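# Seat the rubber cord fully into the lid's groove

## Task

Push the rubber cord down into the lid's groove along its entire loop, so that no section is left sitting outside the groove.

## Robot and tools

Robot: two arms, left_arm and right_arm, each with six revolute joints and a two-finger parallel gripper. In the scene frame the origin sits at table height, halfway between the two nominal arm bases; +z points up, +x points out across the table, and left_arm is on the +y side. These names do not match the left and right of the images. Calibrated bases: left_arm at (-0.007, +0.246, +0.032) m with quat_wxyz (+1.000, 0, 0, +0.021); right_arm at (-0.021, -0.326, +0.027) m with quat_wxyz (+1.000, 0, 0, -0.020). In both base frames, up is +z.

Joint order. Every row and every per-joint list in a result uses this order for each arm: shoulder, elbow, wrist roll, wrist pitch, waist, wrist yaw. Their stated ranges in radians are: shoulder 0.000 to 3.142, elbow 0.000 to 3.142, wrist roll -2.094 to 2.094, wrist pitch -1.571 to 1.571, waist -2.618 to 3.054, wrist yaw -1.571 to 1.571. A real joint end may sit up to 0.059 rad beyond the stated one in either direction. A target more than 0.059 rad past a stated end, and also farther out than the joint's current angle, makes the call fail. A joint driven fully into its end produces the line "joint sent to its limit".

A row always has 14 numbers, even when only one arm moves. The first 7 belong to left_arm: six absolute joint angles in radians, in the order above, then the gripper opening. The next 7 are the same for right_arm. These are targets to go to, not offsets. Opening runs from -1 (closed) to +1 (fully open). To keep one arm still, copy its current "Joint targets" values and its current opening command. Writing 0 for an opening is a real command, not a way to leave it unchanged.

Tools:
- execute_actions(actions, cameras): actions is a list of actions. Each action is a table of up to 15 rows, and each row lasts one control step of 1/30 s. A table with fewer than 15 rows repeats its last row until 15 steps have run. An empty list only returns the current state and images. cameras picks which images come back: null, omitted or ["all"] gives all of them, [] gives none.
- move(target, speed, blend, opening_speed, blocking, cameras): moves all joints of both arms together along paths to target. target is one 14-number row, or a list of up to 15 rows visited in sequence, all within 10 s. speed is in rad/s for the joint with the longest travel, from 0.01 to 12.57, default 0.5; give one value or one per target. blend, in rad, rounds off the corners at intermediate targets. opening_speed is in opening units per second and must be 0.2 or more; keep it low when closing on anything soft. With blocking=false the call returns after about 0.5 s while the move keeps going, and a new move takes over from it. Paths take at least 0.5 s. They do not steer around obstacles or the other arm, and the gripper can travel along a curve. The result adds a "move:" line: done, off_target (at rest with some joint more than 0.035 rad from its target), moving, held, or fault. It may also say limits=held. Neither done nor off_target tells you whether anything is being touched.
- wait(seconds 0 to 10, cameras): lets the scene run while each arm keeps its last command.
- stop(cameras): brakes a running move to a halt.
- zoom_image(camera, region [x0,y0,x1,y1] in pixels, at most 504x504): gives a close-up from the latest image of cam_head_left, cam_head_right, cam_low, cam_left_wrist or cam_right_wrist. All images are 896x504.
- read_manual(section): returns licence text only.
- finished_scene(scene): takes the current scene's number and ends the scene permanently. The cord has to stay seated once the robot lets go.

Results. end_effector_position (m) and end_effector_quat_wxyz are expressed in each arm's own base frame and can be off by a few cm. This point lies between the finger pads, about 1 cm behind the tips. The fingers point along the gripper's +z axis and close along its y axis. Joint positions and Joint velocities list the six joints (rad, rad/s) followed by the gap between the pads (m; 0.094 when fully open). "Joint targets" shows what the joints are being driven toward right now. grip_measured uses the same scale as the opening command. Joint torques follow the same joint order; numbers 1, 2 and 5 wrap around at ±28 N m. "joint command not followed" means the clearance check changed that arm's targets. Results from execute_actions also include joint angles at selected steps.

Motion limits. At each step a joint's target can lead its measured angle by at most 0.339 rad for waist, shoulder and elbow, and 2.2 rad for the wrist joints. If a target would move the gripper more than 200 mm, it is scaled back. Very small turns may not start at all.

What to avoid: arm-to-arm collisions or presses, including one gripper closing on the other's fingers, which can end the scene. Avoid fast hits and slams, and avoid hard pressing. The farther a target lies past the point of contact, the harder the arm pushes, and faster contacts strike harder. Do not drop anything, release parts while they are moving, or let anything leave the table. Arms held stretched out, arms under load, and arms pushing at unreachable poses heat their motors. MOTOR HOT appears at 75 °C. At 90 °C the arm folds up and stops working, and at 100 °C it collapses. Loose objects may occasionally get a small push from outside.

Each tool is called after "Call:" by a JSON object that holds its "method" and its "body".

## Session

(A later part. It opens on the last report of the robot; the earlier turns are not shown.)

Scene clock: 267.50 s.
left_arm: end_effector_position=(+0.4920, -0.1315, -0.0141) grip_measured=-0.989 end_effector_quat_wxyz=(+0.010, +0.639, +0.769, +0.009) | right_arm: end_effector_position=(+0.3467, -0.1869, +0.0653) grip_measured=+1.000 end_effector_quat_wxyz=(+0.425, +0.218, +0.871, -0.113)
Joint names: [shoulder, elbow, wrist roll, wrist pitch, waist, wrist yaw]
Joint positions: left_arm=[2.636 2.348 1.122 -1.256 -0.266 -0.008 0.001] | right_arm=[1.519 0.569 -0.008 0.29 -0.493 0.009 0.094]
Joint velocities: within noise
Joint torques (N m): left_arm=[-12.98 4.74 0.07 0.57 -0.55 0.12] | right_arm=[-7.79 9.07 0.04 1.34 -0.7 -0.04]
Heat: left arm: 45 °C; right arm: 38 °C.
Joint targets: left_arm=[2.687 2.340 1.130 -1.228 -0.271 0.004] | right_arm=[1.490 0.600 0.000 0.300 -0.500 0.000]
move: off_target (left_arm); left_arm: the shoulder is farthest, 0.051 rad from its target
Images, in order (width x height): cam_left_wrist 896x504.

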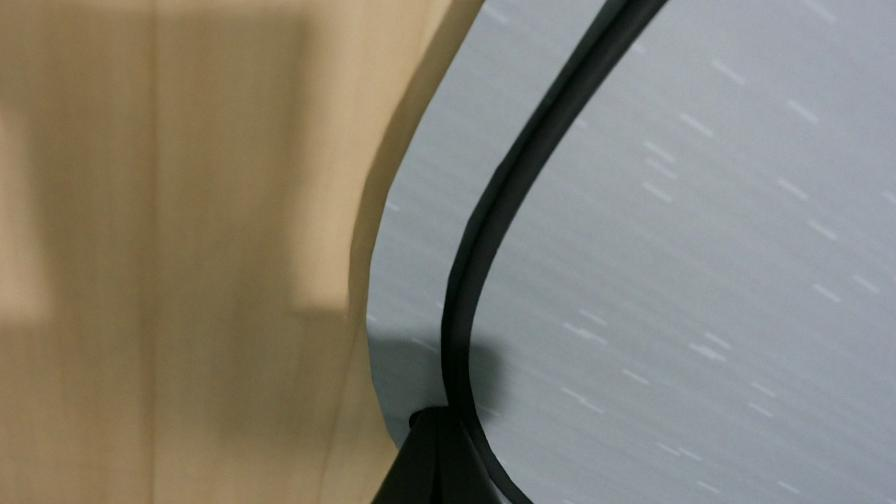

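Call:
{"method": "move", "body": {"target": [[2.57,2.355,1.13,-1.30,-0.271,0.004,-1,1.49,0.6,0,0.3,-0.5,0,1],[2.683,2.335,1.13,-1.242,-0.271,0.004,-1,1.49,0.6,0,0.3,-0.5,0,1]], "speed": [0.3,0.25], "cameras": ["cam_left_wrist"]}}

Call:
{"method": "zoom_image", "body": {"camera": "cam_left_wrist", "region": [300, 100, 700, 504]}}

Scene clock: 268.87 s.
left_arm: end_effector_position=(+0.4907, -0.1311, -0.0139) grip_measured=-0.989 end_effector_quat_wxyz=(+0.008, +0.640, +0.769, +0.008) | right_arm: end_effector_position=(+0.3467, -0.1869, +0.0653) grip_measured=+1.000 end_effector_quat_wxyz=(+0.425, +0.218, +0.871, -0.113)
Joint names: [shoulder, elbow, wrist roll, wrist pitch, waist, wrist yaw]
Joint positions: left_arm=[2.636 2.348 1.122 -1.262 -0.266 -0.008 0.001] | right_arm=[1.519 0.569 -0.008 0.29 -0.493 0.009 0.094]
Joint velocities: within noise
Joint torques (N m): left_arm=[-13.18 4.33 0.03 0.47 -0.53 0.11] | right_arm=[-7.65 9.09 0.06 1.31 -0.51 -0.08]
Heat: left arm: 45 °C; right arm: 38 °C.
Joint targets: left_arm=[2.683 2.335 1.130 -1.242 -0.271 0.004] | right_arm=[1.490 0.600 0.000 0.300 -0.500 0.000]
move: off_target (left_arm); left_arm: the shoulder is farthest, 0.047 rad from its target
Images, in order (width x height): cam_left_wrist 896x504.

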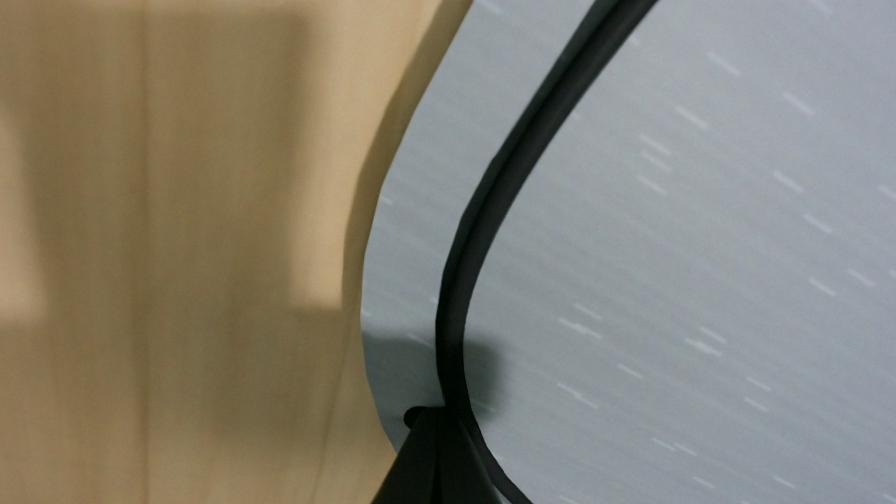

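Scaled by 1.248 from the camera's 896x504 image, which has a finer 1280x720 frame.

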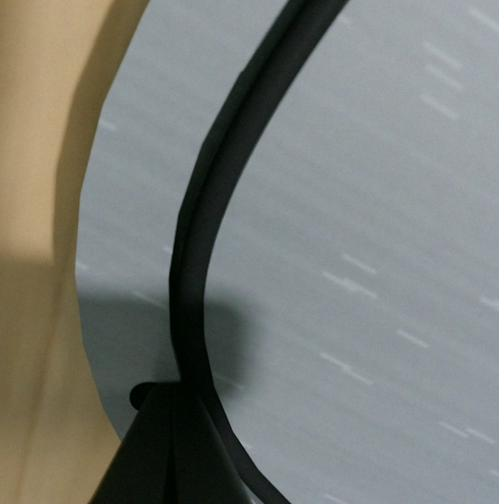

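Call:
{"method": "move", "body": {"target": [[2.57,2.35,1.13,-1.32,-0.271,0.004,-1,1.49,0.6,0,0.3,-0.5,0,1],[2.678,2.326,1.13,-1.256,-0.271,0.004,-1,1.49,0.6,0,0.3,-0.5,0,1]], "speed": [0.3,0.25], "cameras": ["cam_left_wrist"]}}

Call:
{"method": "zoom_image", "body": {"camera": "cam_left_wrist", "region": [300, 100, 700, 504]}}

Scene clock: 270.23 s.
left_arm: end_effector_position=(+0.4900, -0.1306, -0.0138) grip_measured=-0.989 end_effector_quat_wxyz=(+0.006, +0.640, +0.769, +0.008) | right_arm: end_effector_position=(+0.3467, -0.1869, +0.0653) grip_measured=+1.000 end_effector_quat_wxyz=(+0.425, +0.218, +0.871, -0.113)
Joint names: [shoulder, elbow, wrist roll, wrist pitch, waist, wrist yaw]
Joint positions: left_arm=[2.635 2.348 1.122 -1.265 -0.266 -0.009 0.001] | right_arm=[1.519 0.569 -0.008 0.29 -0.493 0.009 0.094]
Joint velocities: within noise
Joint torques (N m): left_arm=[-13.64 3.45 0.03 0.35 -0.55 0.14] | right_arm=[-7.79 9.03 0.04 1.32 -0.65 -0.09]
Heat: left arm: 45 °C; right arm: 38 °C.
Joint targets: left_arm=[2.678 2.326 1.130 -1.256 -0.271 0.004] | right_arm=[1.490 0.600 0.000 0.300 -0.500 0.000]
move: off_target (left_arm); left_arm: the shoulder is farthest, 0.043 rad from its target
Images, in order (width x height): cam_left_wrist 896x504.

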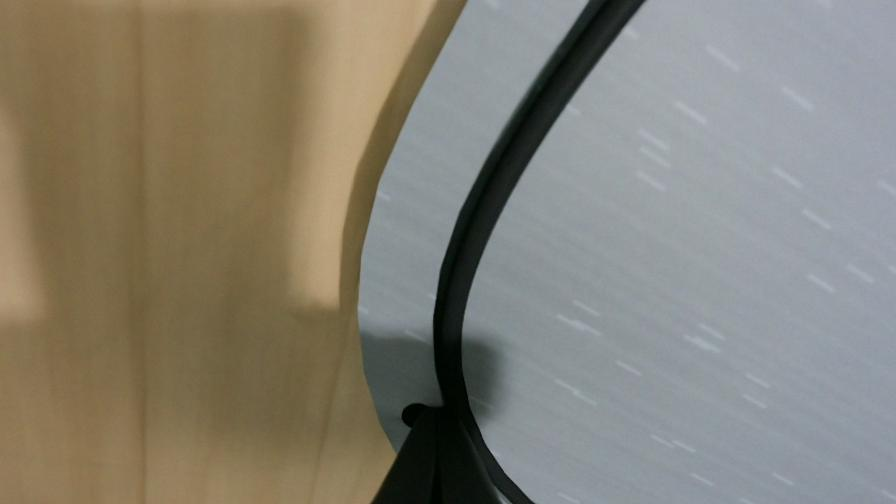

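Scaled by 1.248 from the camera's 896x504 image, which has a finer 1280x720 frame.

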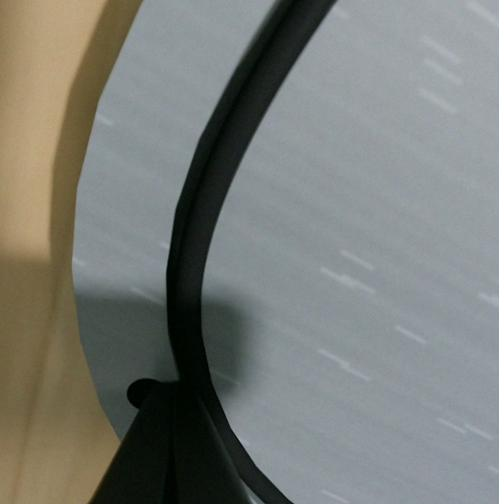

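Call:
{"method": "move", "body": {"target": [[2.56,2.325,1.13,-1.34,-0.271,0.004,-1,1.49,0.6,0,0.3,-0.5,0,1],[2.675,2.32,1.13,-1.244,-0.271,0.004,-1,1.49,0.6,0,0.3,-0.5,0,1]], "speed": [0.3,0.25], "cameras": ["cam_left_wrist"]}}

Call:
{"method": "zoom_image", "body": {"camera": "cam_left_wrist", "region": [300, 100, 700, 504]}}

Scene clock: 271.57 s.
left_arm: end_effector_position=(+0.4821, -0.1288, -0.0134) grip_measured=-0.989 end_effector_quat_wxyz=(-0.007, +0.640, +0.769, +0.001) | right_arm: end_effector_position=(+0.3467, -0.1869, +0.0653) grip_measured=+1.000 end_effector_quat_wxyz=(+0.425, +0.218, +0.871, -0.113)
Joint names: [shoulder, elbow, wrist roll, wrist pitch, waist, wrist yaw]
Joint positions: left_arm=[2.629 2.337 1.122 -1.29 -0.266 -0.008 0.001] | right_arm=[1.519 0.569 -0.008 0.29 -0.493 0.009 0.094]
Joint velocities: within noise
Joint torques (N m): left_arm=[-13.05 3.95 0.05 0.66 -0.57 0.17] | right_arm=[-7.57 9.17 0.06 1.3 -0.58 -0.07]
Heat: left arm: 46 °C; right arm: 38 °C.
Joint targets: left_arm=[2.675 2.320 1.130 -1.244 -0.271 0.004] | right_arm=[1.490 0.600 0.000 0.300 -0.500 0.000]
move: off_target (left_arm); left_arm: the shoulder is farthest, 0.046 rad from its target
Images, in order (width x height): cam_left_wrist 896x504.

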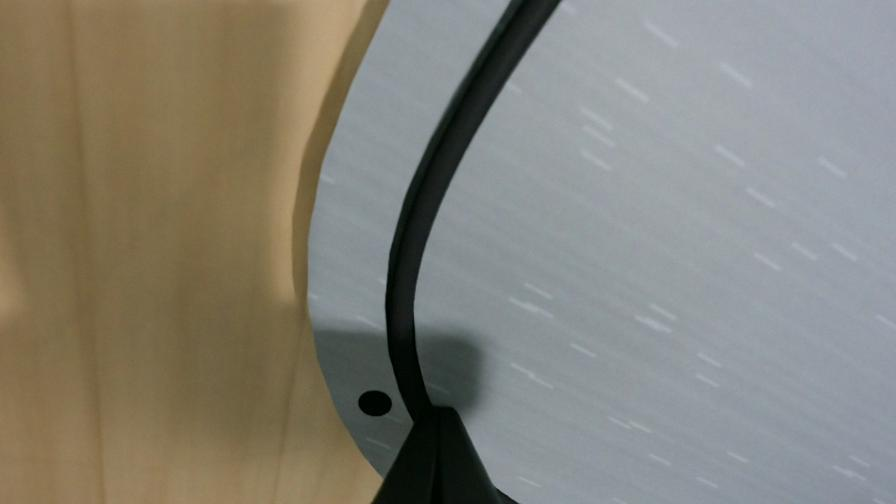

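Scaled by 1.248 from the camera's 896x504 image, which has a finer 1280x720 frame.

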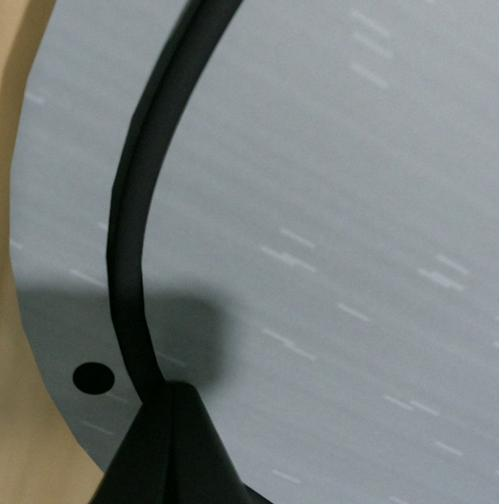

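Call:
{"method": "move", "body": {"target": [[2.56,2.325,1.13,-1.30,-0.271,0.004,-1,1.49,0.6,0,0.3,-0.5,0,1],[2.56,2.325,1.13,-1.24,-0.271,0.004,-1,1.49,0.6,0,0.3,-0.5,0,1],[2.673,2.322,1.13,-1.245,-0.271,0.004,-1,1.49,0.6,0,0.3,-0.5,0,1]], "speed": [0.3,0.3,0.25], "cameras": ["cam_left_wrist"]}}

Call:
{"method": "zoom_image", "body": {"camera": "cam_left_wrist", "region": [300, 100, 700, 504]}}

Scene clock: 273.17 s.
left_arm: end_effector_position=(+0.4912, -0.1314, -0.0138) grip_measured=-0.989 end_effector_quat_wxyz=(+0.011, +0.639, +0.769, +0.008) | right_arm: end_effector_position=(+0.3467, -0.1869, +0.0653) grip_measured=+1.000 end_effector_quat_wxyz=(+0.425, +0.218, +0.871, -0.113)
Joint names: [shoulder, elbow, wrist roll, wrist pitch, waist, wrist yaw]
Joint positions: left_arm=[2.63 2.337 1.122 -1.251 -0.266 -0.007 0.001] | right_arm=[1.519 0.569 -0.008 0.29 -0.493 0.009 0.094]
Joint velocities: within noise
Joint torques (N m): left_arm=[-13.45 4.44 0.01 0.39 -0.24 0.12] | right_arm=[-7.62 9.18 0.06 1.37 -0.77 -0.07]
Heat: left arm: 46 °C; right arm: 38 °C.
Joint targets: left_arm=[2.673 2.322 1.130 -1.245 -0.271 0.004] | right_arm=[1.490 0.600 0.000 0.300 -0.500 0.000]
move: off_target (left_arm); left_arm: the shoulder is farthest, 0.043 rad from its target
Images, in order (width x height): cam_left_wrist 896x504.

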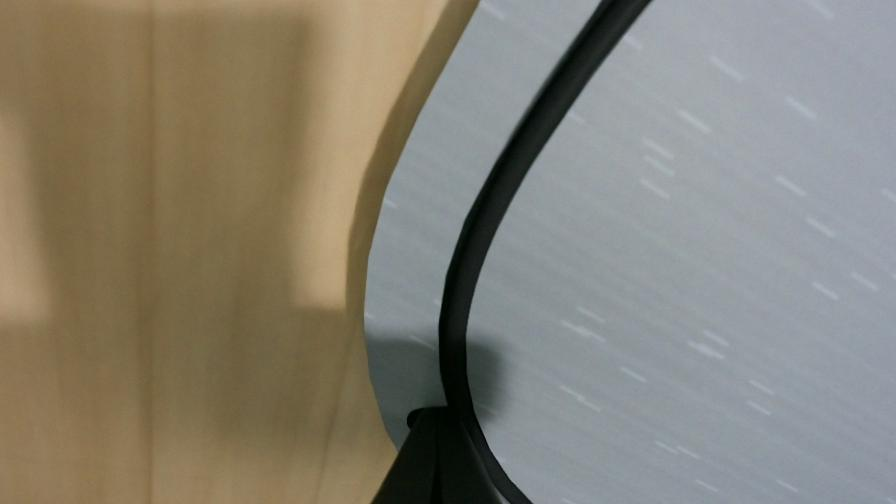

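Scaled by 1.248 from the camera's 896x504 image, which has a finer 1280x720 frame.

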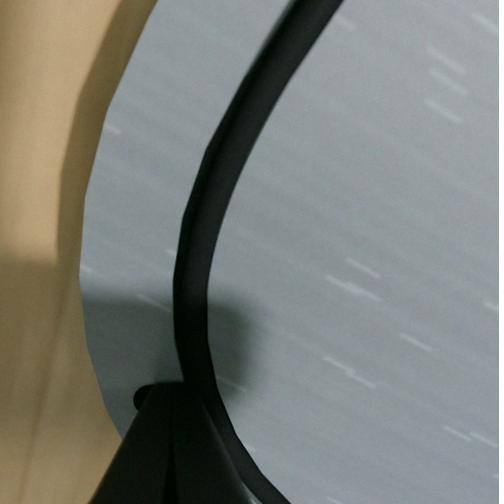

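Call:
{"method": "move", "body": {"target": [[2.56,2.325,1.13,-1.30,-0.271,0.004,-1,1.49,0.6,0,0.3,-0.5,0,1],[2.56,2.325,1.13,-1.255,-0.271,0.004,-1,1.49,0.6,0,0.3,-0.5,0,1],[2.675,2.320,1.13,-1.262,-0.271,0.004,-1,1.49,0.6,0,0.3,-0.5,0,1]], "speed": [0.3,0.3,0.25], "cameras": ["cam_left_wrist"]}}

Call:
{"method": "zoom_image", "body": {"camera": "cam_left_wrist", "region": [300, 100, 700, 504]}}

Scene clock: 274.73 s.
left_arm: end_effector_position=(+0.4887, -0.1307, -0.0135) grip_measured=-0.989 end_effector_quat_wxyz=(+0.006, +0.640, +0.769, +0.007) | right_arm: end_effector_position=(+0.3467, -0.1869, +0.0653) grip_measured=+1.000 end_effector_quat_wxyz=(+0.425, +0.218, +0.871, -0.113)
Joint names: [shoulder, elbow, wrist roll, wrist pitch, waist, wrist yaw]
Joint positions: left_arm=[2.629 2.337 1.122 -1.262 -0.266 -0.007 0.001] | right_arm=[1.519 0.569 -0.008 0.29 -0.493 0.009 0.094]
Joint velocities: within noise
Joint torques (N m): left_arm=[-13.15 3.99 0.06 0.28 -0.51 0.1] | right_arm=[-7.54 9.1 0.09 1.32 -0.81 -0.08]
Heat: left arm: 47 °C; right arm: 38 °C.
Joint targets: left_arm=[2.675 2.320 1.130 -1.262 -0.271 0.004] | right_arm=[1.490 0.600 0.000 0.300 -0.500 0.000]
move: off_target (left_arm); left_arm: the shoulder is farthest, 0.046 rad from its target
Images, in order (width x height): cam_left_wrist 896x504.

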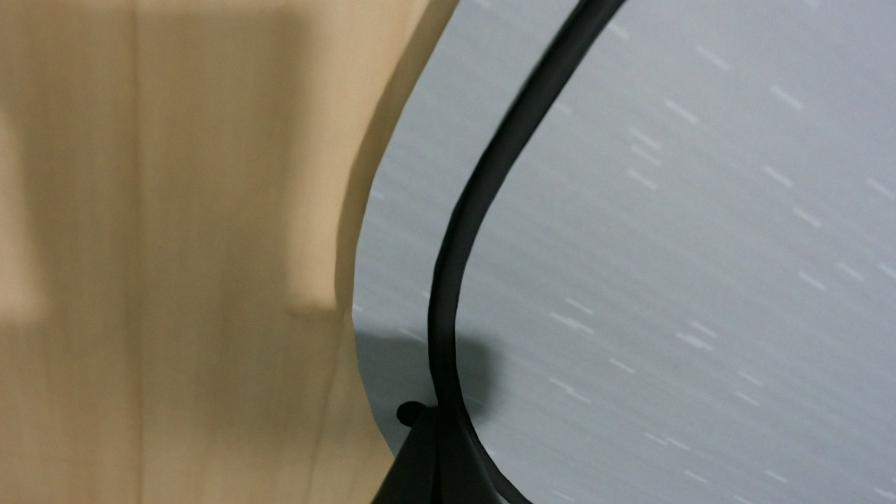

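Scaled by 1.248 from the camera's 896x504 image, which has a finer 1280x720 frame.

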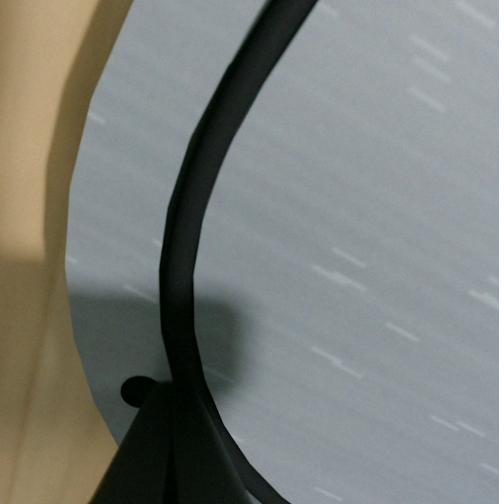

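Call:
{"method": "move", "body": {"target": [[2.56,2.325,1.13,-1.31,-0.271,0.004,-1,1.49,0.6,0,0.3,-0.5,0,1],[2.56,2.325,1.13,-1.265,-0.271,0.004,-1,1.49,0.6,0,0.3,-0.5,0,1],[2.675,2.32,1.13,-1.271,-0.271,0.004,-1,1.49,0.6,0,0.3,-0.5,0,1]], "speed": [0.3,0.3,0.25], "cameras": ["cam_left_wrist"]}}

Call:
{"method": "zoom_image", "body": {"camera": "cam_left_wrist", "region": [300, 100, 700, 504]}}

Scene clock: 276.27 s.
left_arm: end_effector_position=(+0.4855, -0.1300, -0.0132) grip_measured=-0.989 end_effector_quat_wxyz=(+0.000, +0.640, +0.769, +0.004) | right_arm: end_effector_position=(+0.3467, -0.1869, +0.0653) grip_measured=+1.000 end_effector_quat_wxyz=(+0.425, +0.218, +0.871, -0.113)
Joint names: [shoulder, elbow, wrist roll, wrist pitch, waist, wrist yaw]
Joint positions: left_arm=[2.628 2.337 1.122 -1.276 -0.266 -0.006 0.001] | right_arm=[1.519 0.569 -0.008 0.29 -0.493 0.009 0.094]
Joint velocities: within noise
Joint torques (N m): left_arm=[-13.29 4.29 0.03 0.32 -0.49 0.06] | right_arm=[-7.53 9.2 0.09 1.28 -0.92 -0.1]
Heat: left arm: 47 °C; right arm: 38 °C.
Joint targets: left_arm=[2.675 2.320 1.130 -1.271 -0.271 0.004] | right_arm=[1.490 0.600 0.000 0.300 -0.500 0.000]
move: off_target (left_arm); left_arm: the shoulder is farthest, 0.047 rad from its target
Images, in order (width x height): cam_left_wrist 896x504.

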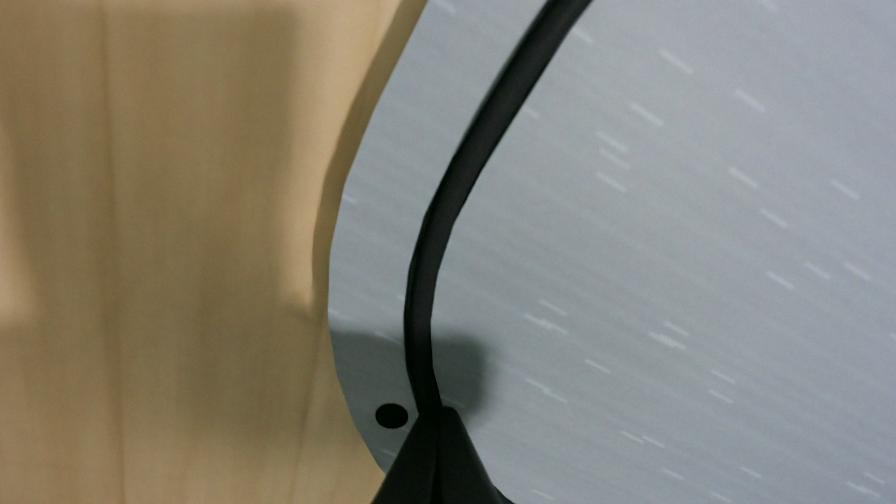

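Scaled by 1.248 from the camera's 896x504 image, which has a finer 1280x720 frame.

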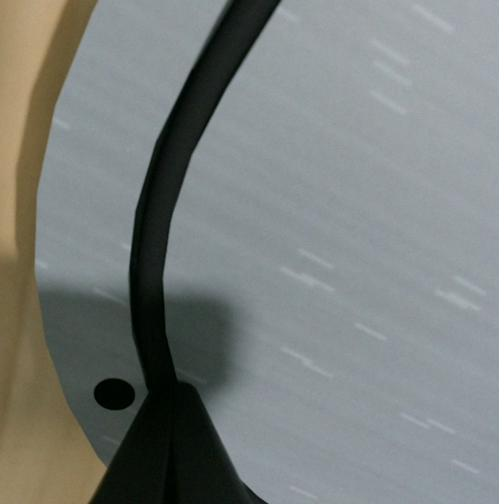

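Call:
{"method": "move", "body": {"target": [[2.56,2.325,1.13,-1.305,-0.271,0.004,-1,1.49,0.6,0,0.3,-0.5,0,1],[2.56,2.325,1.13,-1.26,-0.271,0.004,-1,1.49,0.6,0,0.3,-0.5,0,1],[2.675,2.32,1.13,-1.266,-0.271,0.004,-1,1.49,0.6,0,0.3,-0.5,0,1],[2.71,2.282,1.13,-1.236,-0.27,0.004,-1,1.49,0.6,0,0.3,-0.5,0,1]], "speed": [0.3,0.3,0.25,0.15], "cameras": ["cam_left_wrist"]}}

Call:
{"method": "zoom_image", "body": {"camera": "cam_left_wrist", "region": [300, 100, 700, 504]}}

Scene clock: 278.23 s.
left_arm: end_effector_position=(+0.4861, -0.1301, -0.0163) grip_measured=-0.989 end_effector_quat_wxyz=(+0.001, +0.640, +0.769, +0.004) | right_arm: end_effector_position=(+0.3467, -0.1869, +0.0653) grip_measured=+1.000 end_effector_quat_wxyz=(+0.425, +0.218, +0.871, -0.113)
Joint names: [shoulder, elbow, wrist roll, wrist pitch, waist, wrist yaw]
Joint positions: left_arm=[2.63 2.327 1.122 -1.262 -0.266 -0.006 0.001] | right_arm=[1.519 0.569 -0.008 0.29 -0.493 0.009 0.094]
Joint velocities: within noise
Joint torques (N m): left_arm=[-9.76 1.84 0.06 0.51 -0.32 0.08] | right_arm=[-7.71 9.28 0.07 1.29 -0.65 -0.11]
Heat: left arm: 47 °C; right arm: 38 °C.
Joint targets: left_arm=[2.710 2.282 1.130 -1.236 -0.270 0.004] | right_arm=[1.490 0.600 0.000 0.300 -0.500 0.000]
move: off_target (left_arm); left_arm: the shoulder is farthest, 0.080 rad from its target
Images, in order (width x height): cam_left_wrist 896x504.

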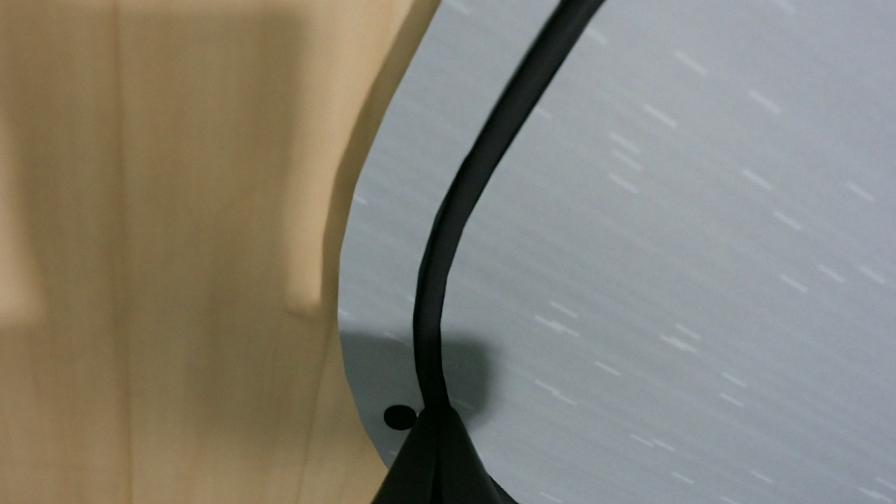

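Scaled by 1.248 from the camera's 896x504 image, which has a finer 1280x720 frame.

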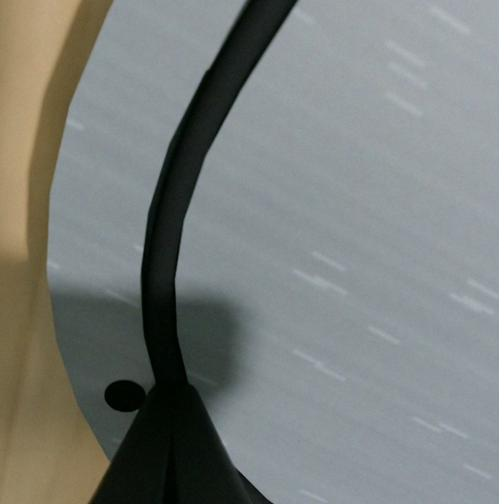

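Call:
{"method": "move", "body": {"target": [[2.57,2.33,1.13,-1.27,-0.27,0.004,-1,1.49,0.6,0,0.3,-0.5,0,1],[2.57,2.335,1.22,-1.257,-0.281,0.004,-1,1.49,0.6,0,0.3,-0.5,0,1],[2.682,2.33,1.22,-1.263,-0.281,0.004,-1,1.49,0.6,0,0.3,-0.5,0,1]], "speed": [0.3,0.3,0.25], "cameras": ["cam_left_wrist"]}}

Call:
{"method": "zoom_image", "body": {"camera": "cam_left_wrist", "region": [300, 100, 700, 504]}}

Scene clock: 280.13 s.
left_arm: end_effector_position=(+0.4858, -0.1327, -0.0137) grip_measured=-0.989 end_effector_quat_wxyz=(+0.003, +0.675, +0.738, +0.006) | right_arm: end_effector_position=(+0.3467, -0.1869, +0.0653) grip_measured=+1.000 end_effector_quat_wxyz=(+0.425, +0.218, +0.871, -0.113)
Joint names: [shoulder, elbow, wrist roll, wrist pitch, waist, wrist yaw]
Joint positions: left_arm=[2.624 2.327 1.21 -1.263 -0.271 -0.008 0.001] | right_arm=[1.519 0.569 -0.008 0.29 -0.493 0.009 0.094]
Joint velocities: within noise
Joint torques (N m): left_arm=[-12.16 5.94 0.01 0.32 -0.68 0.07] | right_arm=[-7.6 9.16 0.06 1.32 -0.79 -0.05]
Heat: left arm: 48 °C; right arm: 38 °C.
Joint targets: left_arm=[2.682 2.330 1.220 -1.263 -0.281 0.004] | right_arm=[1.490 0.600 0.000 0.300 -0.500 0.000]
move: off_target (left_arm); left_arm: the shoulder is farthest, 0.058 rad from its target
Images, in order (width x height): cam_left_wrist 896x504.

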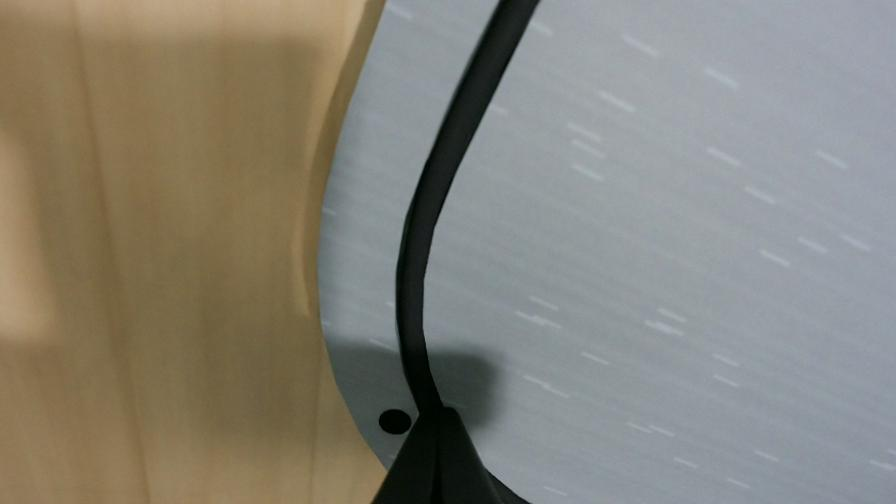

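Scaled by 1.248 from the camera's 896x504 image, which has a finer 1280x720 frame.

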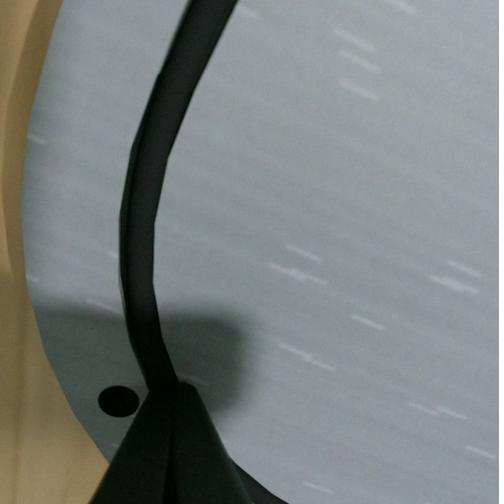

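Call:
{"method": "move", "body": {"target": [[2.58,2.335,1.22,-1.26,-0.278,0.004,-1,1.49,0.6,0,0.3,-0.5,0,1],[2.58,2.335,1.22,-1.249,-0.281,0.004,-1,1.49,0.6,0,0.3,-0.5,0,1],[2.682,2.33,1.22,-1.255,-0.281,0.004,-1,1.49,0.6,0,0.3,-0.5,0,1],[2.717,2.292,1.22,-1.226,-0.281,0.004,-1,1.49,0.6,0,0.3,-0.5,0,1]], "speed": [0.3,0.3,0.25,0.15], "cameras": ["cam_left_wrist"]}}

Call:
{"method": "zoom_image", "body": {"camera": "cam_left_wrist", "region": [300, 100, 700, 504]}}

Scene clock: 281.80 s.
left_arm: end_effector_position=(+0.4863, -0.1322, -0.0156) grip_measured=-0.989 end_effector_quat_wxyz=(+0.002, +0.675, +0.738, +0.007) | right_arm: end_effector_position=(+0.3467, -0.1869, +0.0653) grip_measured=+1.000 end_effector_quat_wxyz=(+0.425, +0.218, +0.871, -0.113)
Joint names: [shoulder, elbow, wrist roll, wrist pitch, waist, wrist yaw]
Joint positions: left_arm=[2.628 2.327 1.211 -1.26 -0.271 -0.012 0.001] | right_arm=[1.519 0.569 -0.008 0.29 -0.493 0.009 0.094]
Joint velocities: within noise
Joint torques (N m): left_arm=[-9.36 2.65 0.08 0.58 -0.94 0.13] | right_arm=[-7.54 9.13 0.06 1.32 -0.68 -0.11]
Heat: left arm: 48 °C; right arm: 38 °C.
Joint targets: left_arm=[2.717 2.292 1.220 -1.226 -0.281 0.004] | right_arm=[1.490 0.600 0.000 0.300 -0.500 0.000]
move: off_target (left_arm); left_arm: the shoulder is farthest, 0.089 rad from its target
Images, in order (width x height): cam_left_wrist 896x504.

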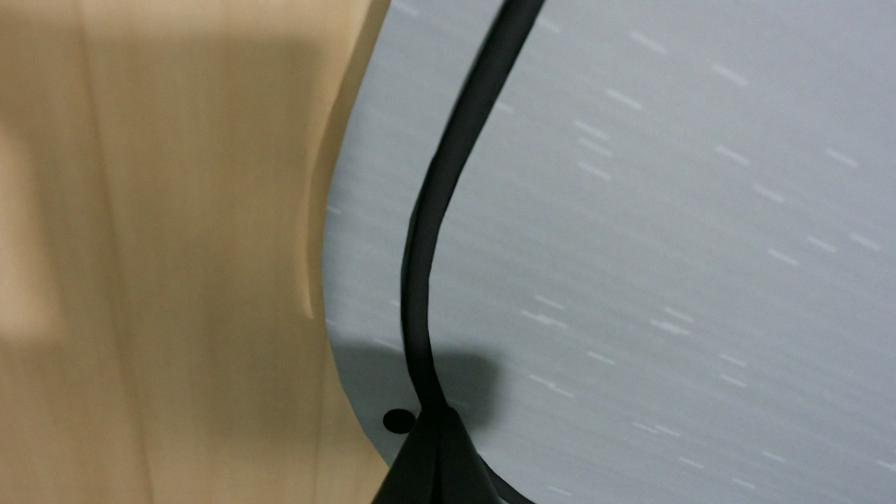

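Scaled by 1.248 from the camera's 896x504 image, which has a finer 1280x720 frame.

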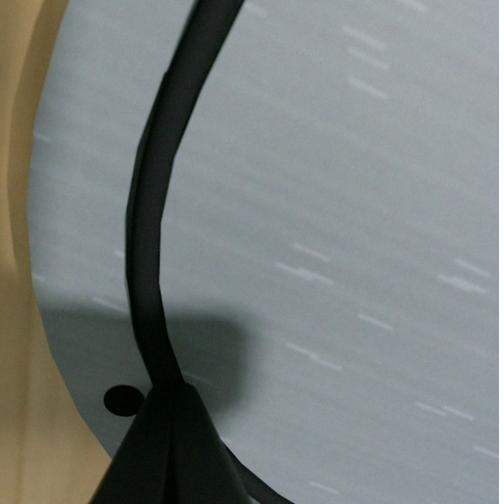

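Call:
{"method": "move", "body": {"target": [[2.585,2.325,1.22,-1.26,-0.281,0.004,-1,1.49,0.6,0,0.3,-0.5,0,1],[2.585,2.345,1.31,-1.243,-0.29,0.004,-1,1.49,0.6,0,0.3,-0.5,0,1],[2.694,2.345,1.31,-1.249,-0.29,0.004,-1,1.49,0.6,0,0.3,-0.5,0,1]], "speed": [0.3,0.3,0.25], "cameras": ["cam_left_wrist"]}}

Call:
{"method": "zoom_image", "body": {"camera": "cam_left_wrist", "region": [300, 100, 700, 504]}}

Scene clock: 285.87 s.
left_arm: end_effector_position=(+0.4865, -0.1332, -0.0143) grip_measured=-0.989 end_effector_quat_wxyz=(-0.001, +0.709, +0.705, +0.012) | right_arm: end_effector_position=(+0.3467, -0.1869, +0.0653) grip_measured=+1.000 end_effector_quat_wxyz=(+0.425, +0.218, +0.871, -0.113)
Joint names: [shoulder, elbow, wrist roll, wrist pitch, waist, wrist yaw]
Joint positions: left_arm=[2.63 2.335 1.3 -1.265 -0.277 -0.022 0.001] | right_arm=[1.519 0.569 -0.008 0.29 -0.493 0.009 0.094]
Joint velocities: within noise
Joint torques (N m): left_arm=[-11.47 6.22 0.04 0.4 -1.17 0.26] | right_arm=[-7.61 9.01 0.04 1.33 -0.65 -0.11]
Heat: left arm: 47 °C; right arm: 38 °C.
Joint targets: left_arm=[2.694 2.345 1.310 -1.249 -0.290 0.004] | right_arm=[1.490 0.600 0.000 0.300 -0.500 0.000]
move: off_target (left_arm); left_arm: the shoulder is farthest, 0.064 rad from its target
Images, in order (width x height): cam_left_wrist 896x504.

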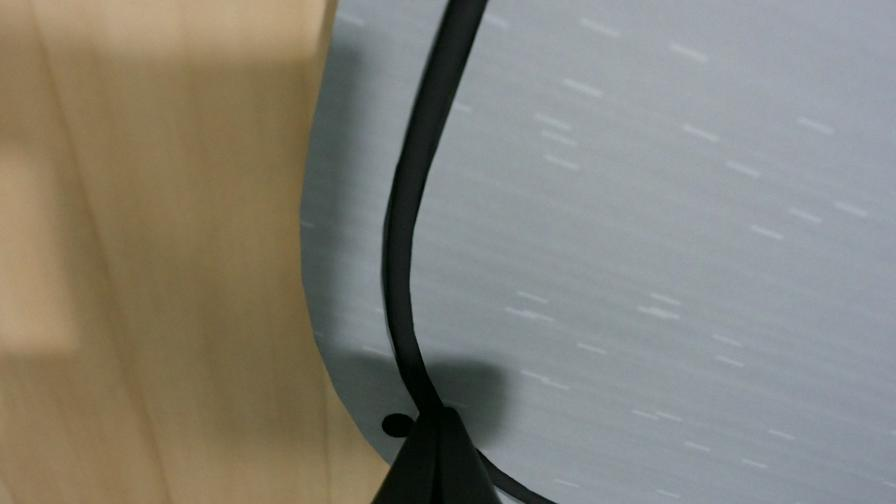

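Scaled by 1.248 from the camera's 896x504 image, which has a finer 1280x720 frame.

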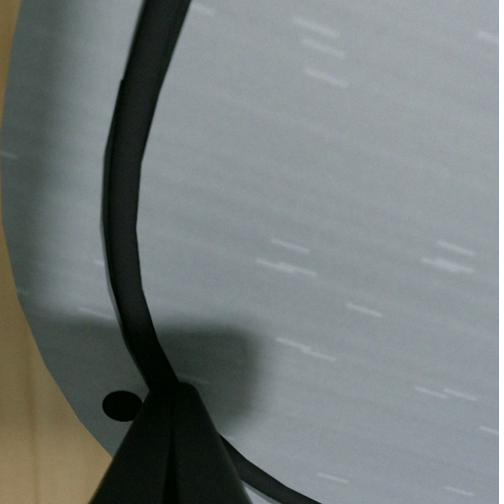

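Call:
{"method": "move", "body": {"target": [[2.55,2.345,1.31,-1.25,-0.288,0.004,-1,1.49,0.6,0,0.3,-0.5,0,1],[2.55,2.345,1.31,-1.243,-0.288,0.004,-1,1.49,0.6,0,0.3,-0.5,0,1],[2.694,2.345,1.31,-1.245,-0.288,0.004,-1,1.49,0.6,0,0.3,-0.5,0,1]], "speed": [0.3,0.3,0.25], "cameras": ["cam_left_wrist"]}}

Call:
{"method": "zoom_image", "body": {"camera": "cam_left_wrist", "region": [300, 100, 700, 504]}}

Scene clock: 287.60 s.
left_arm: end_effector_position=(+0.4887, -0.1405, -0.0145) grip_measured=-0.989 end_effector_quat_wxyz=(+0.009, +0.712, +0.702, +0.010) | right_arm: end_effector_position=(+0.3467, -0.1869, +0.0653) grip_measured=+1.000 end_effector_quat_wxyz=(+0.425, +0.218, +0.871, -0.113)
Joint names: [shoulder, elbow, wrist roll, wrist pitch, waist, wrist yaw]
Joint positions: left_arm=[2.631 2.336 1.301 -1.249 -0.285 -0.009 0.001] | right_arm=[1.519 0.569 -0.008 0.29 -0.493 0.009 0.094]
Joint velocities: within noise
Joint torques (N m): left_arm=[-11.49 6.31 0.08 0.35 -0.51 0.11] | right_arm=[-7.73 9.24 0.07 1.3 -0.53 -0.11]
Heat: left arm: 47 °C; right arm: 38 °C.
Joint targets: left_arm=[2.694 2.345 1.310 -1.245 -0.288 0.004] | right_arm=[1.490 0.600 0.000 0.300 -0.500 0.000]
move: off_target (left_arm); left_arm: the shoulder is farthest, 0.063 rad from its target
Images, in order (width x height): cam_left_wrist 896x504.

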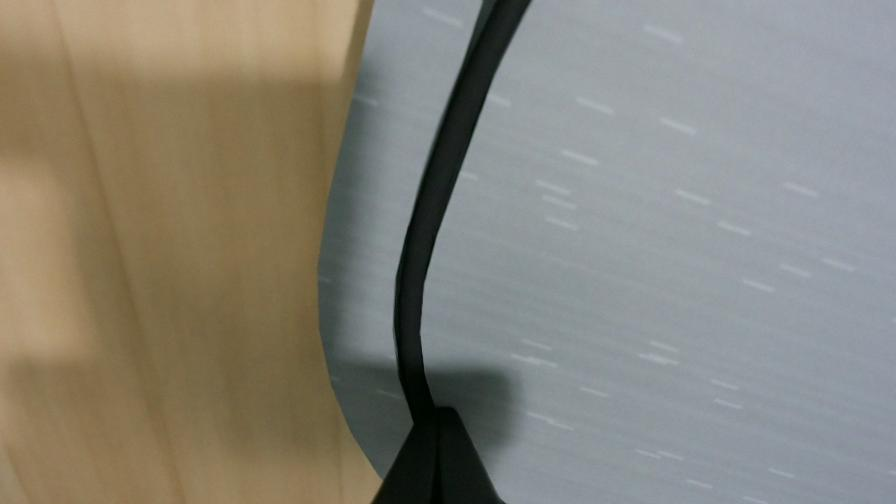

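Scaled by 1.248 from the camera's 896x504 image, which has a finer 1280x720 frame.

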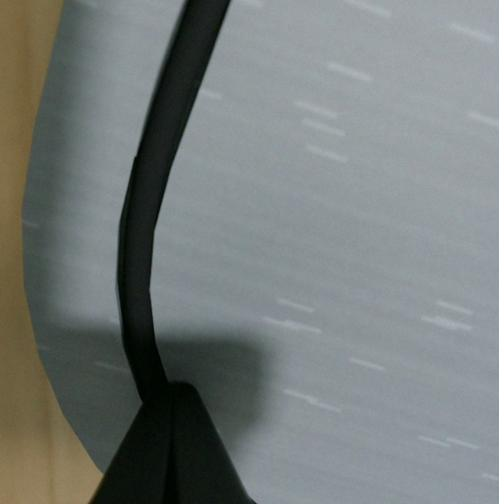

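Call:
{"method": "move", "body": {"target": [[2.56,2.345,1.31,-1.25,-0.289,0.004,-1,1.49,0.6,0,0.3,-0.5,0,1],[2.56,2.345,1.31,-1.226,-0.289,0.004,-1,1.49,0.6,0,0.3,-0.5,0,1],[2.698,2.345,1.31,-1.231,-0.289,0.004,-1,1.49,0.6,0,0.3,-0.5,0,1]], "speed": [0.3,0.3,0.25], "cameras": ["cam_left_wrist"]}}

Call:
{"method": "zoom_image", "body": {"camera": "cam_left_wrist", "region": [300, 100, 700, 504]}}

Scene clock: 289.23 s.
left_arm: end_effector_position=(+0.4909, -0.1412, -0.0144) grip_measured=-0.989 end_effector_quat_wxyz=(+0.013, +0.713, +0.701, +0.013) | right_arm: end_effector_position=(+0.3467, -0.1869, +0.0653) grip_measured=+1.000 end_effector_quat_wxyz=(+0.425, +0.218, +0.871, -0.113)
Joint names: [shoulder, elbow, wrist roll, wrist pitch, waist, wrist yaw]
Joint positions: left_arm=[2.631 2.336 1.301 -1.24 -0.285 -0.009 0.001] | right_arm=[1.519 0.569 -0.008 0.29 -0.493 0.009 0.094]
Joint velocities: within noise
Joint torques (N m): left_arm=[-11.33 6.41 0.05 0.44 -0.51 0.1] | right_arm=[-7.51 9.31 0.07 1.34 -0.64 -0.07]
Heat: left arm: 47 °C; right arm: 38 °C.
Joint targets: left_arm=[2.698 2.345 1.310 -1.231 -0.289 0.004] | right_arm=[1.490 0.600 0.000 0.300 -0.500 0.000]
move: off_target (left_arm); left_arm: the shoulder is farthest, 0.067 rad from its target
Images, in order (width x height): cam_left_wrist 896x504.

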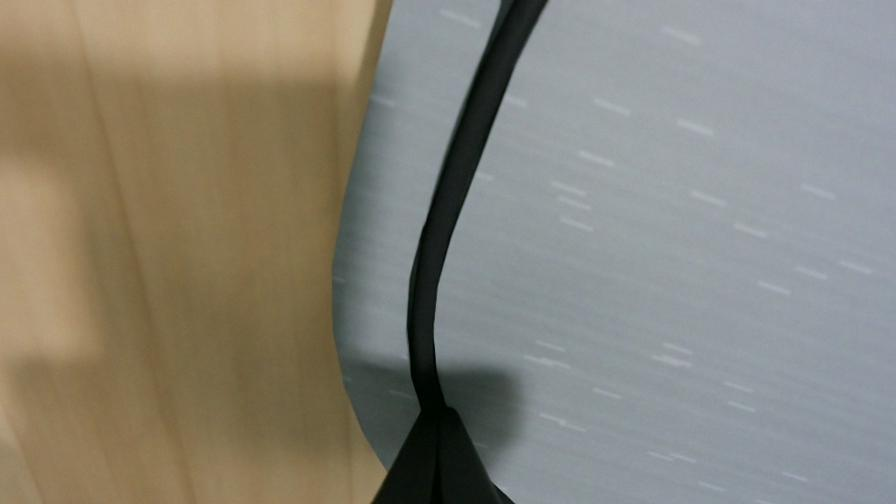

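Scaled by 1.248 from the camera's 896x504 image, which has a finer 1280x720 frame.

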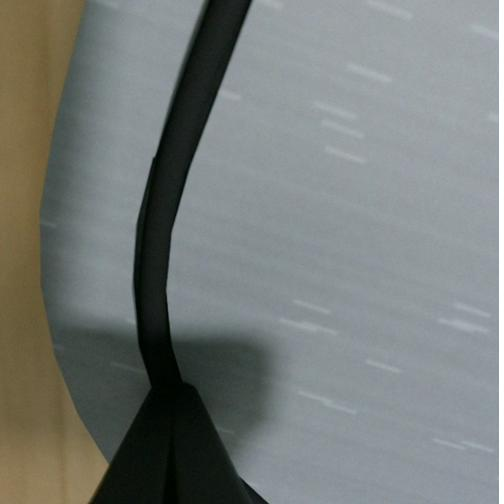

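Call:
{"method": "move", "body": {"target": [[2.56,2.345,1.34,-1.24,-0.289,0.004,-1,1.49,0.6,0,0.3,-0.5,0,1],[2.56,2.345,1.34,-1.22,-0.289,0.004,-1,1.49,0.6,0,0.3,-0.5,0,1],[2.7,2.345,1.34,-1.225,-0.289,0.004,-1,1.49,0.6,0,0.3,-0.5,0,1],[2.735,2.308,1.34,-1.195,-0.289,0.004,-1,1.49,0.6,0,0.3,-0.5,0,1]], "speed": [0.3,0.3,0.25,0.15], "cameras": ["cam_left_wrist"]}}

Call:
{"method": "zoom_image", "body": {"camera": "cam_left_wrist", "region": [300, 100, 700, 504]}}

Scene clock: 291.20 s.
left_arm: end_effector_position=(+0.4917, -0.1414, -0.0163) grip_measured=-0.989 end_effector_quat_wxyz=(+0.014, +0.723, +0.691, +0.013) | right_arm: end_effector_position=(+0.3467, -0.1869, +0.0653) grip_measured=+1.000 end_effector_quat_wxyz=(+0.425, +0.218, +0.871, -0.113)
Joint names: [shoulder, elbow, wrist roll, wrist pitch, waist, wrist yaw]
Joint positions: left_arm=[2.635 2.336 1.331 -1.235 -0.285 -0.009 0.001] | right_arm=[1.519 0.569 -0.008 0.29 -0.493 0.009 0.094]
Joint velocities: within noise
Joint torques (N m): left_arm=[-8.21 3.25 0.03 0.72 -0.51 0.11] | right_arm=[-7.54 9.06 0.08 1.34 -0.62 -0.11]
Heat: left arm: 47 °C; right arm: 38 °C.
Joint targets: left_arm=[2.735 2.308 1.340 -1.195 -0.289 0.004] | right_arm=[1.490 0.600 0.000 0.300 -0.500 0.000]
move: off_target (left_arm); left_arm: the shoulder is farthest, 0.100 rad from its target
Images, in order (width x height): cam_left_wrist 896x504.

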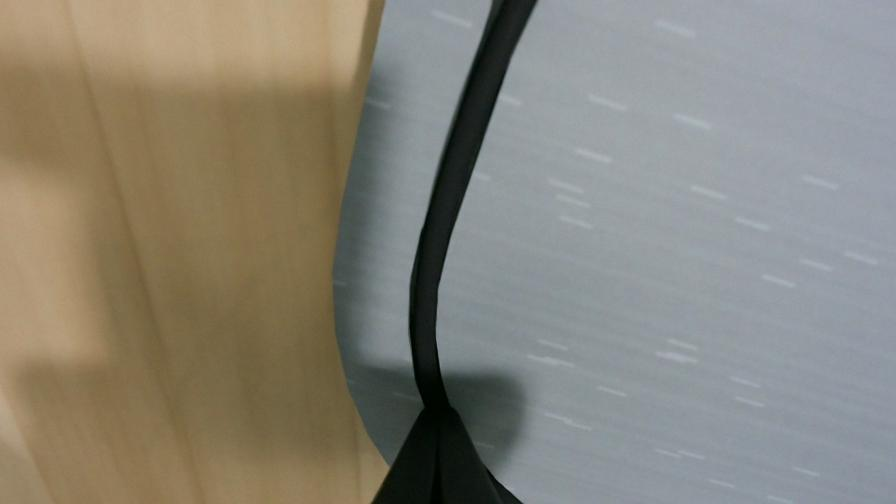

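Scaled by 1.248 from the camera's 896x504 image, which has a finer 1280x720 frame.

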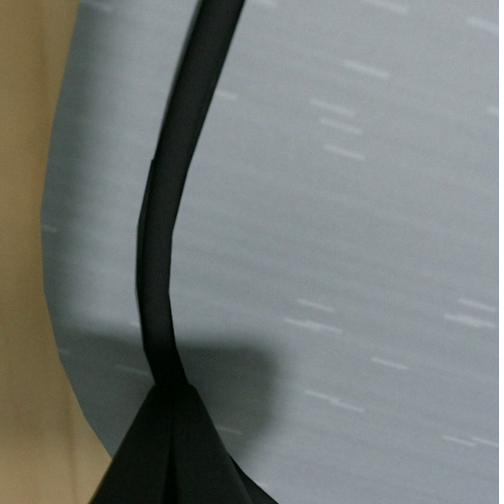

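Call:
{"method": "move", "body": {"target": [[2.56,2.345,1.34,-1.23,-0.289,0.004,-1,1.49,0.6,0,0.3,-0.5,0,1],[2.56,2.345,1.42,-1.211,-0.3015,0.004,-1,1.49,0.6,0,0.3,-0.5,0,1],[2.702,2.345,1.42,-1.216,-0.3015,0.004,-1,1.49,0.6,0,0.3,-0.5,0,1]], "speed": [0.3,0.3,0.25], "cameras": ["cam_left_wrist"]}}

Call:
{"method": "zoom_image", "body": {"camera": "cam_left_wrist", "region": [300, 100, 700, 504]}}

Scene clock: 295.63 s.
left_arm: end_effector_position=(+0.4944, -0.1494, -0.0145) grip_measured=-0.989 end_effector_quat_wxyz=(+0.022, +0.754, +0.656, +0.019) | right_arm: end_effector_position=(+0.3467, -0.1869, +0.0653) grip_measured=+1.000 end_effector_quat_wxyz=(+0.425, +0.218, +0.871, -0.113)
Joint names: [shoulder, elbow, wrist roll, wrist pitch, waist, wrist yaw]
Joint positions: left_arm=[2.633 2.34 1.411 -1.22 -0.299 -0.009 0.001] | right_arm=[1.519 0.569 -0.008 0.29 -0.493 0.009 0.094]
Joint velocities: within noise
Joint torques (N m): left_arm=[-11.49 6.17 0.07 0.34 -0.09 0.11] | right_arm=[-7.6 9.32 0.09 1.3 -0.55 -0.07]
Heat: left arm: 47 °C; right arm: 38 °C.
Joint targets: left_arm=[2.702 2.345 1.420 -1.216 -0.301 0.004] | right_arm=[1.490 0.600 0.000 0.300 -0.500 0.000]
move: off_target (left_arm); left_arm: the shoulder is farthest, 0.069 rad from its target
Images, in order (width x height): cam_left_wrist 896x504.

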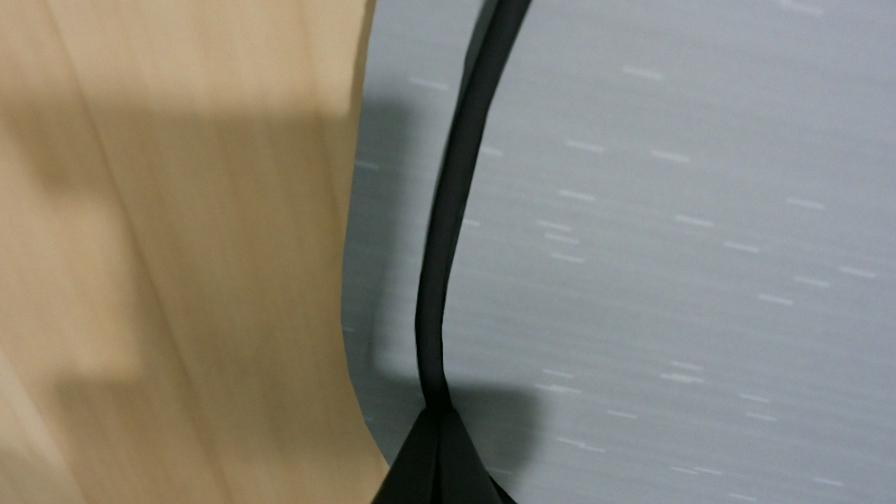

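Scaled by 1.248 from the camera's 896x504 image, which has a finer 1280x720 frame.

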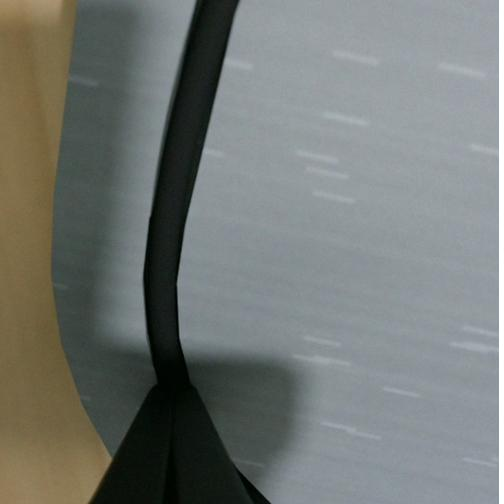

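Call:
{"method": "move", "body": {"target": [[2.737,2.308,1.42,-1.186,-0.3005,0.004,-1,1.49,0.6,0,0.3,-0.5,0,1],[2.56,2.34,1.42,-1.22,-0.301,0.004,-1,1.49,0.6,0,0.3,-0.5,0,1],[2.56,2.34,1.51,-1.211,-0.314,0.004,-1,1.49,0.6,0,0.3,-0.5,0,1],[2.702,2.345,1.51,-1.216,-0.314,0.004,-1,1.49,0.6,0,0.3,-0.5,0,1]], "speed": [0.15,0.3,0.3,0.25], "cameras": ["cam_left_wrist"]}}

Call:
{"method": "zoom_image", "body": {"camera": "cam_left_wrist", "region": [300, 100, 700, 504]}}

Scene clock: 298.00 s.
left_arm: end_effector_position=(+0.4931, -0.1559, -0.0147) grip_measured=-0.989 end_effector_quat_wxyz=(+0.022, +0.787, +0.617, +0.020) | right_arm: end_effector_position=(+0.3467, -0.1869, +0.0653) grip_measured=+1.000 end_effector_quat_wxyz=(+0.425, +0.218, +0.871, -0.113)
Joint names: [shoulder, elbow, wrist roll, wrist pitch, waist, wrist yaw]
Joint positions: left_arm=[2.634 2.34 1.501 -1.217 -0.311 -0.009 0.001] | right_arm=[1.519 0.569 -0.008 0.29 -0.493 0.009 0.094]
Joint velocities: within noise
Joint torques (N m): left_arm=[-11.11 5.7 0.09 0.39 -0.16 0.1] | right_arm=[-7.54 8.96 0.03 1.28 -0.61 -0.1]
Heat: left arm: 47 °C; right arm: 38 °C.
Joint targets: left_arm=[2.702 2.345 1.510 -1.216 -0.314 0.004] | right_arm=[1.490 0.600 0.000 0.300 -0.500 0.000]
move: off_target (left_arm); left_arm: the shoulder is farthest, 0.068 rad from its target
Images, in order (width x height): cam_left_wrist 896x504.

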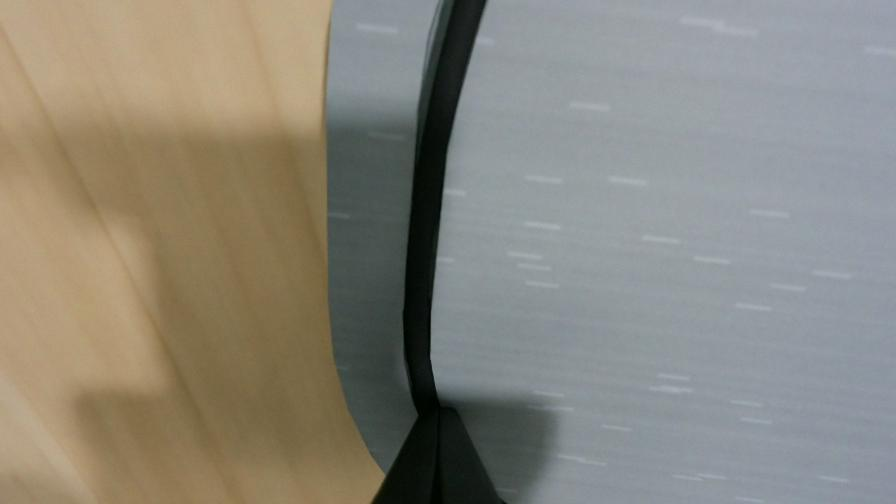

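Scaled by 1.248 from the camera's 896x504 image, which has a finer 1280x720 frame.

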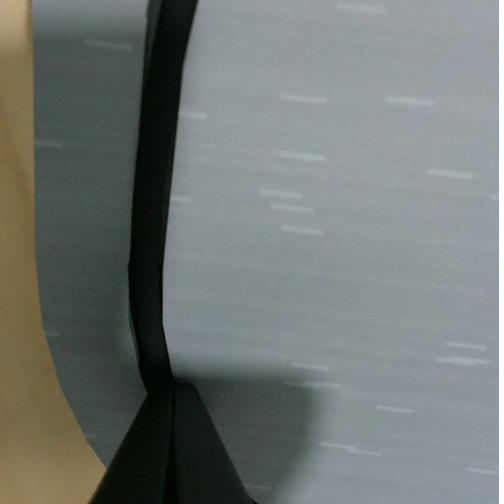

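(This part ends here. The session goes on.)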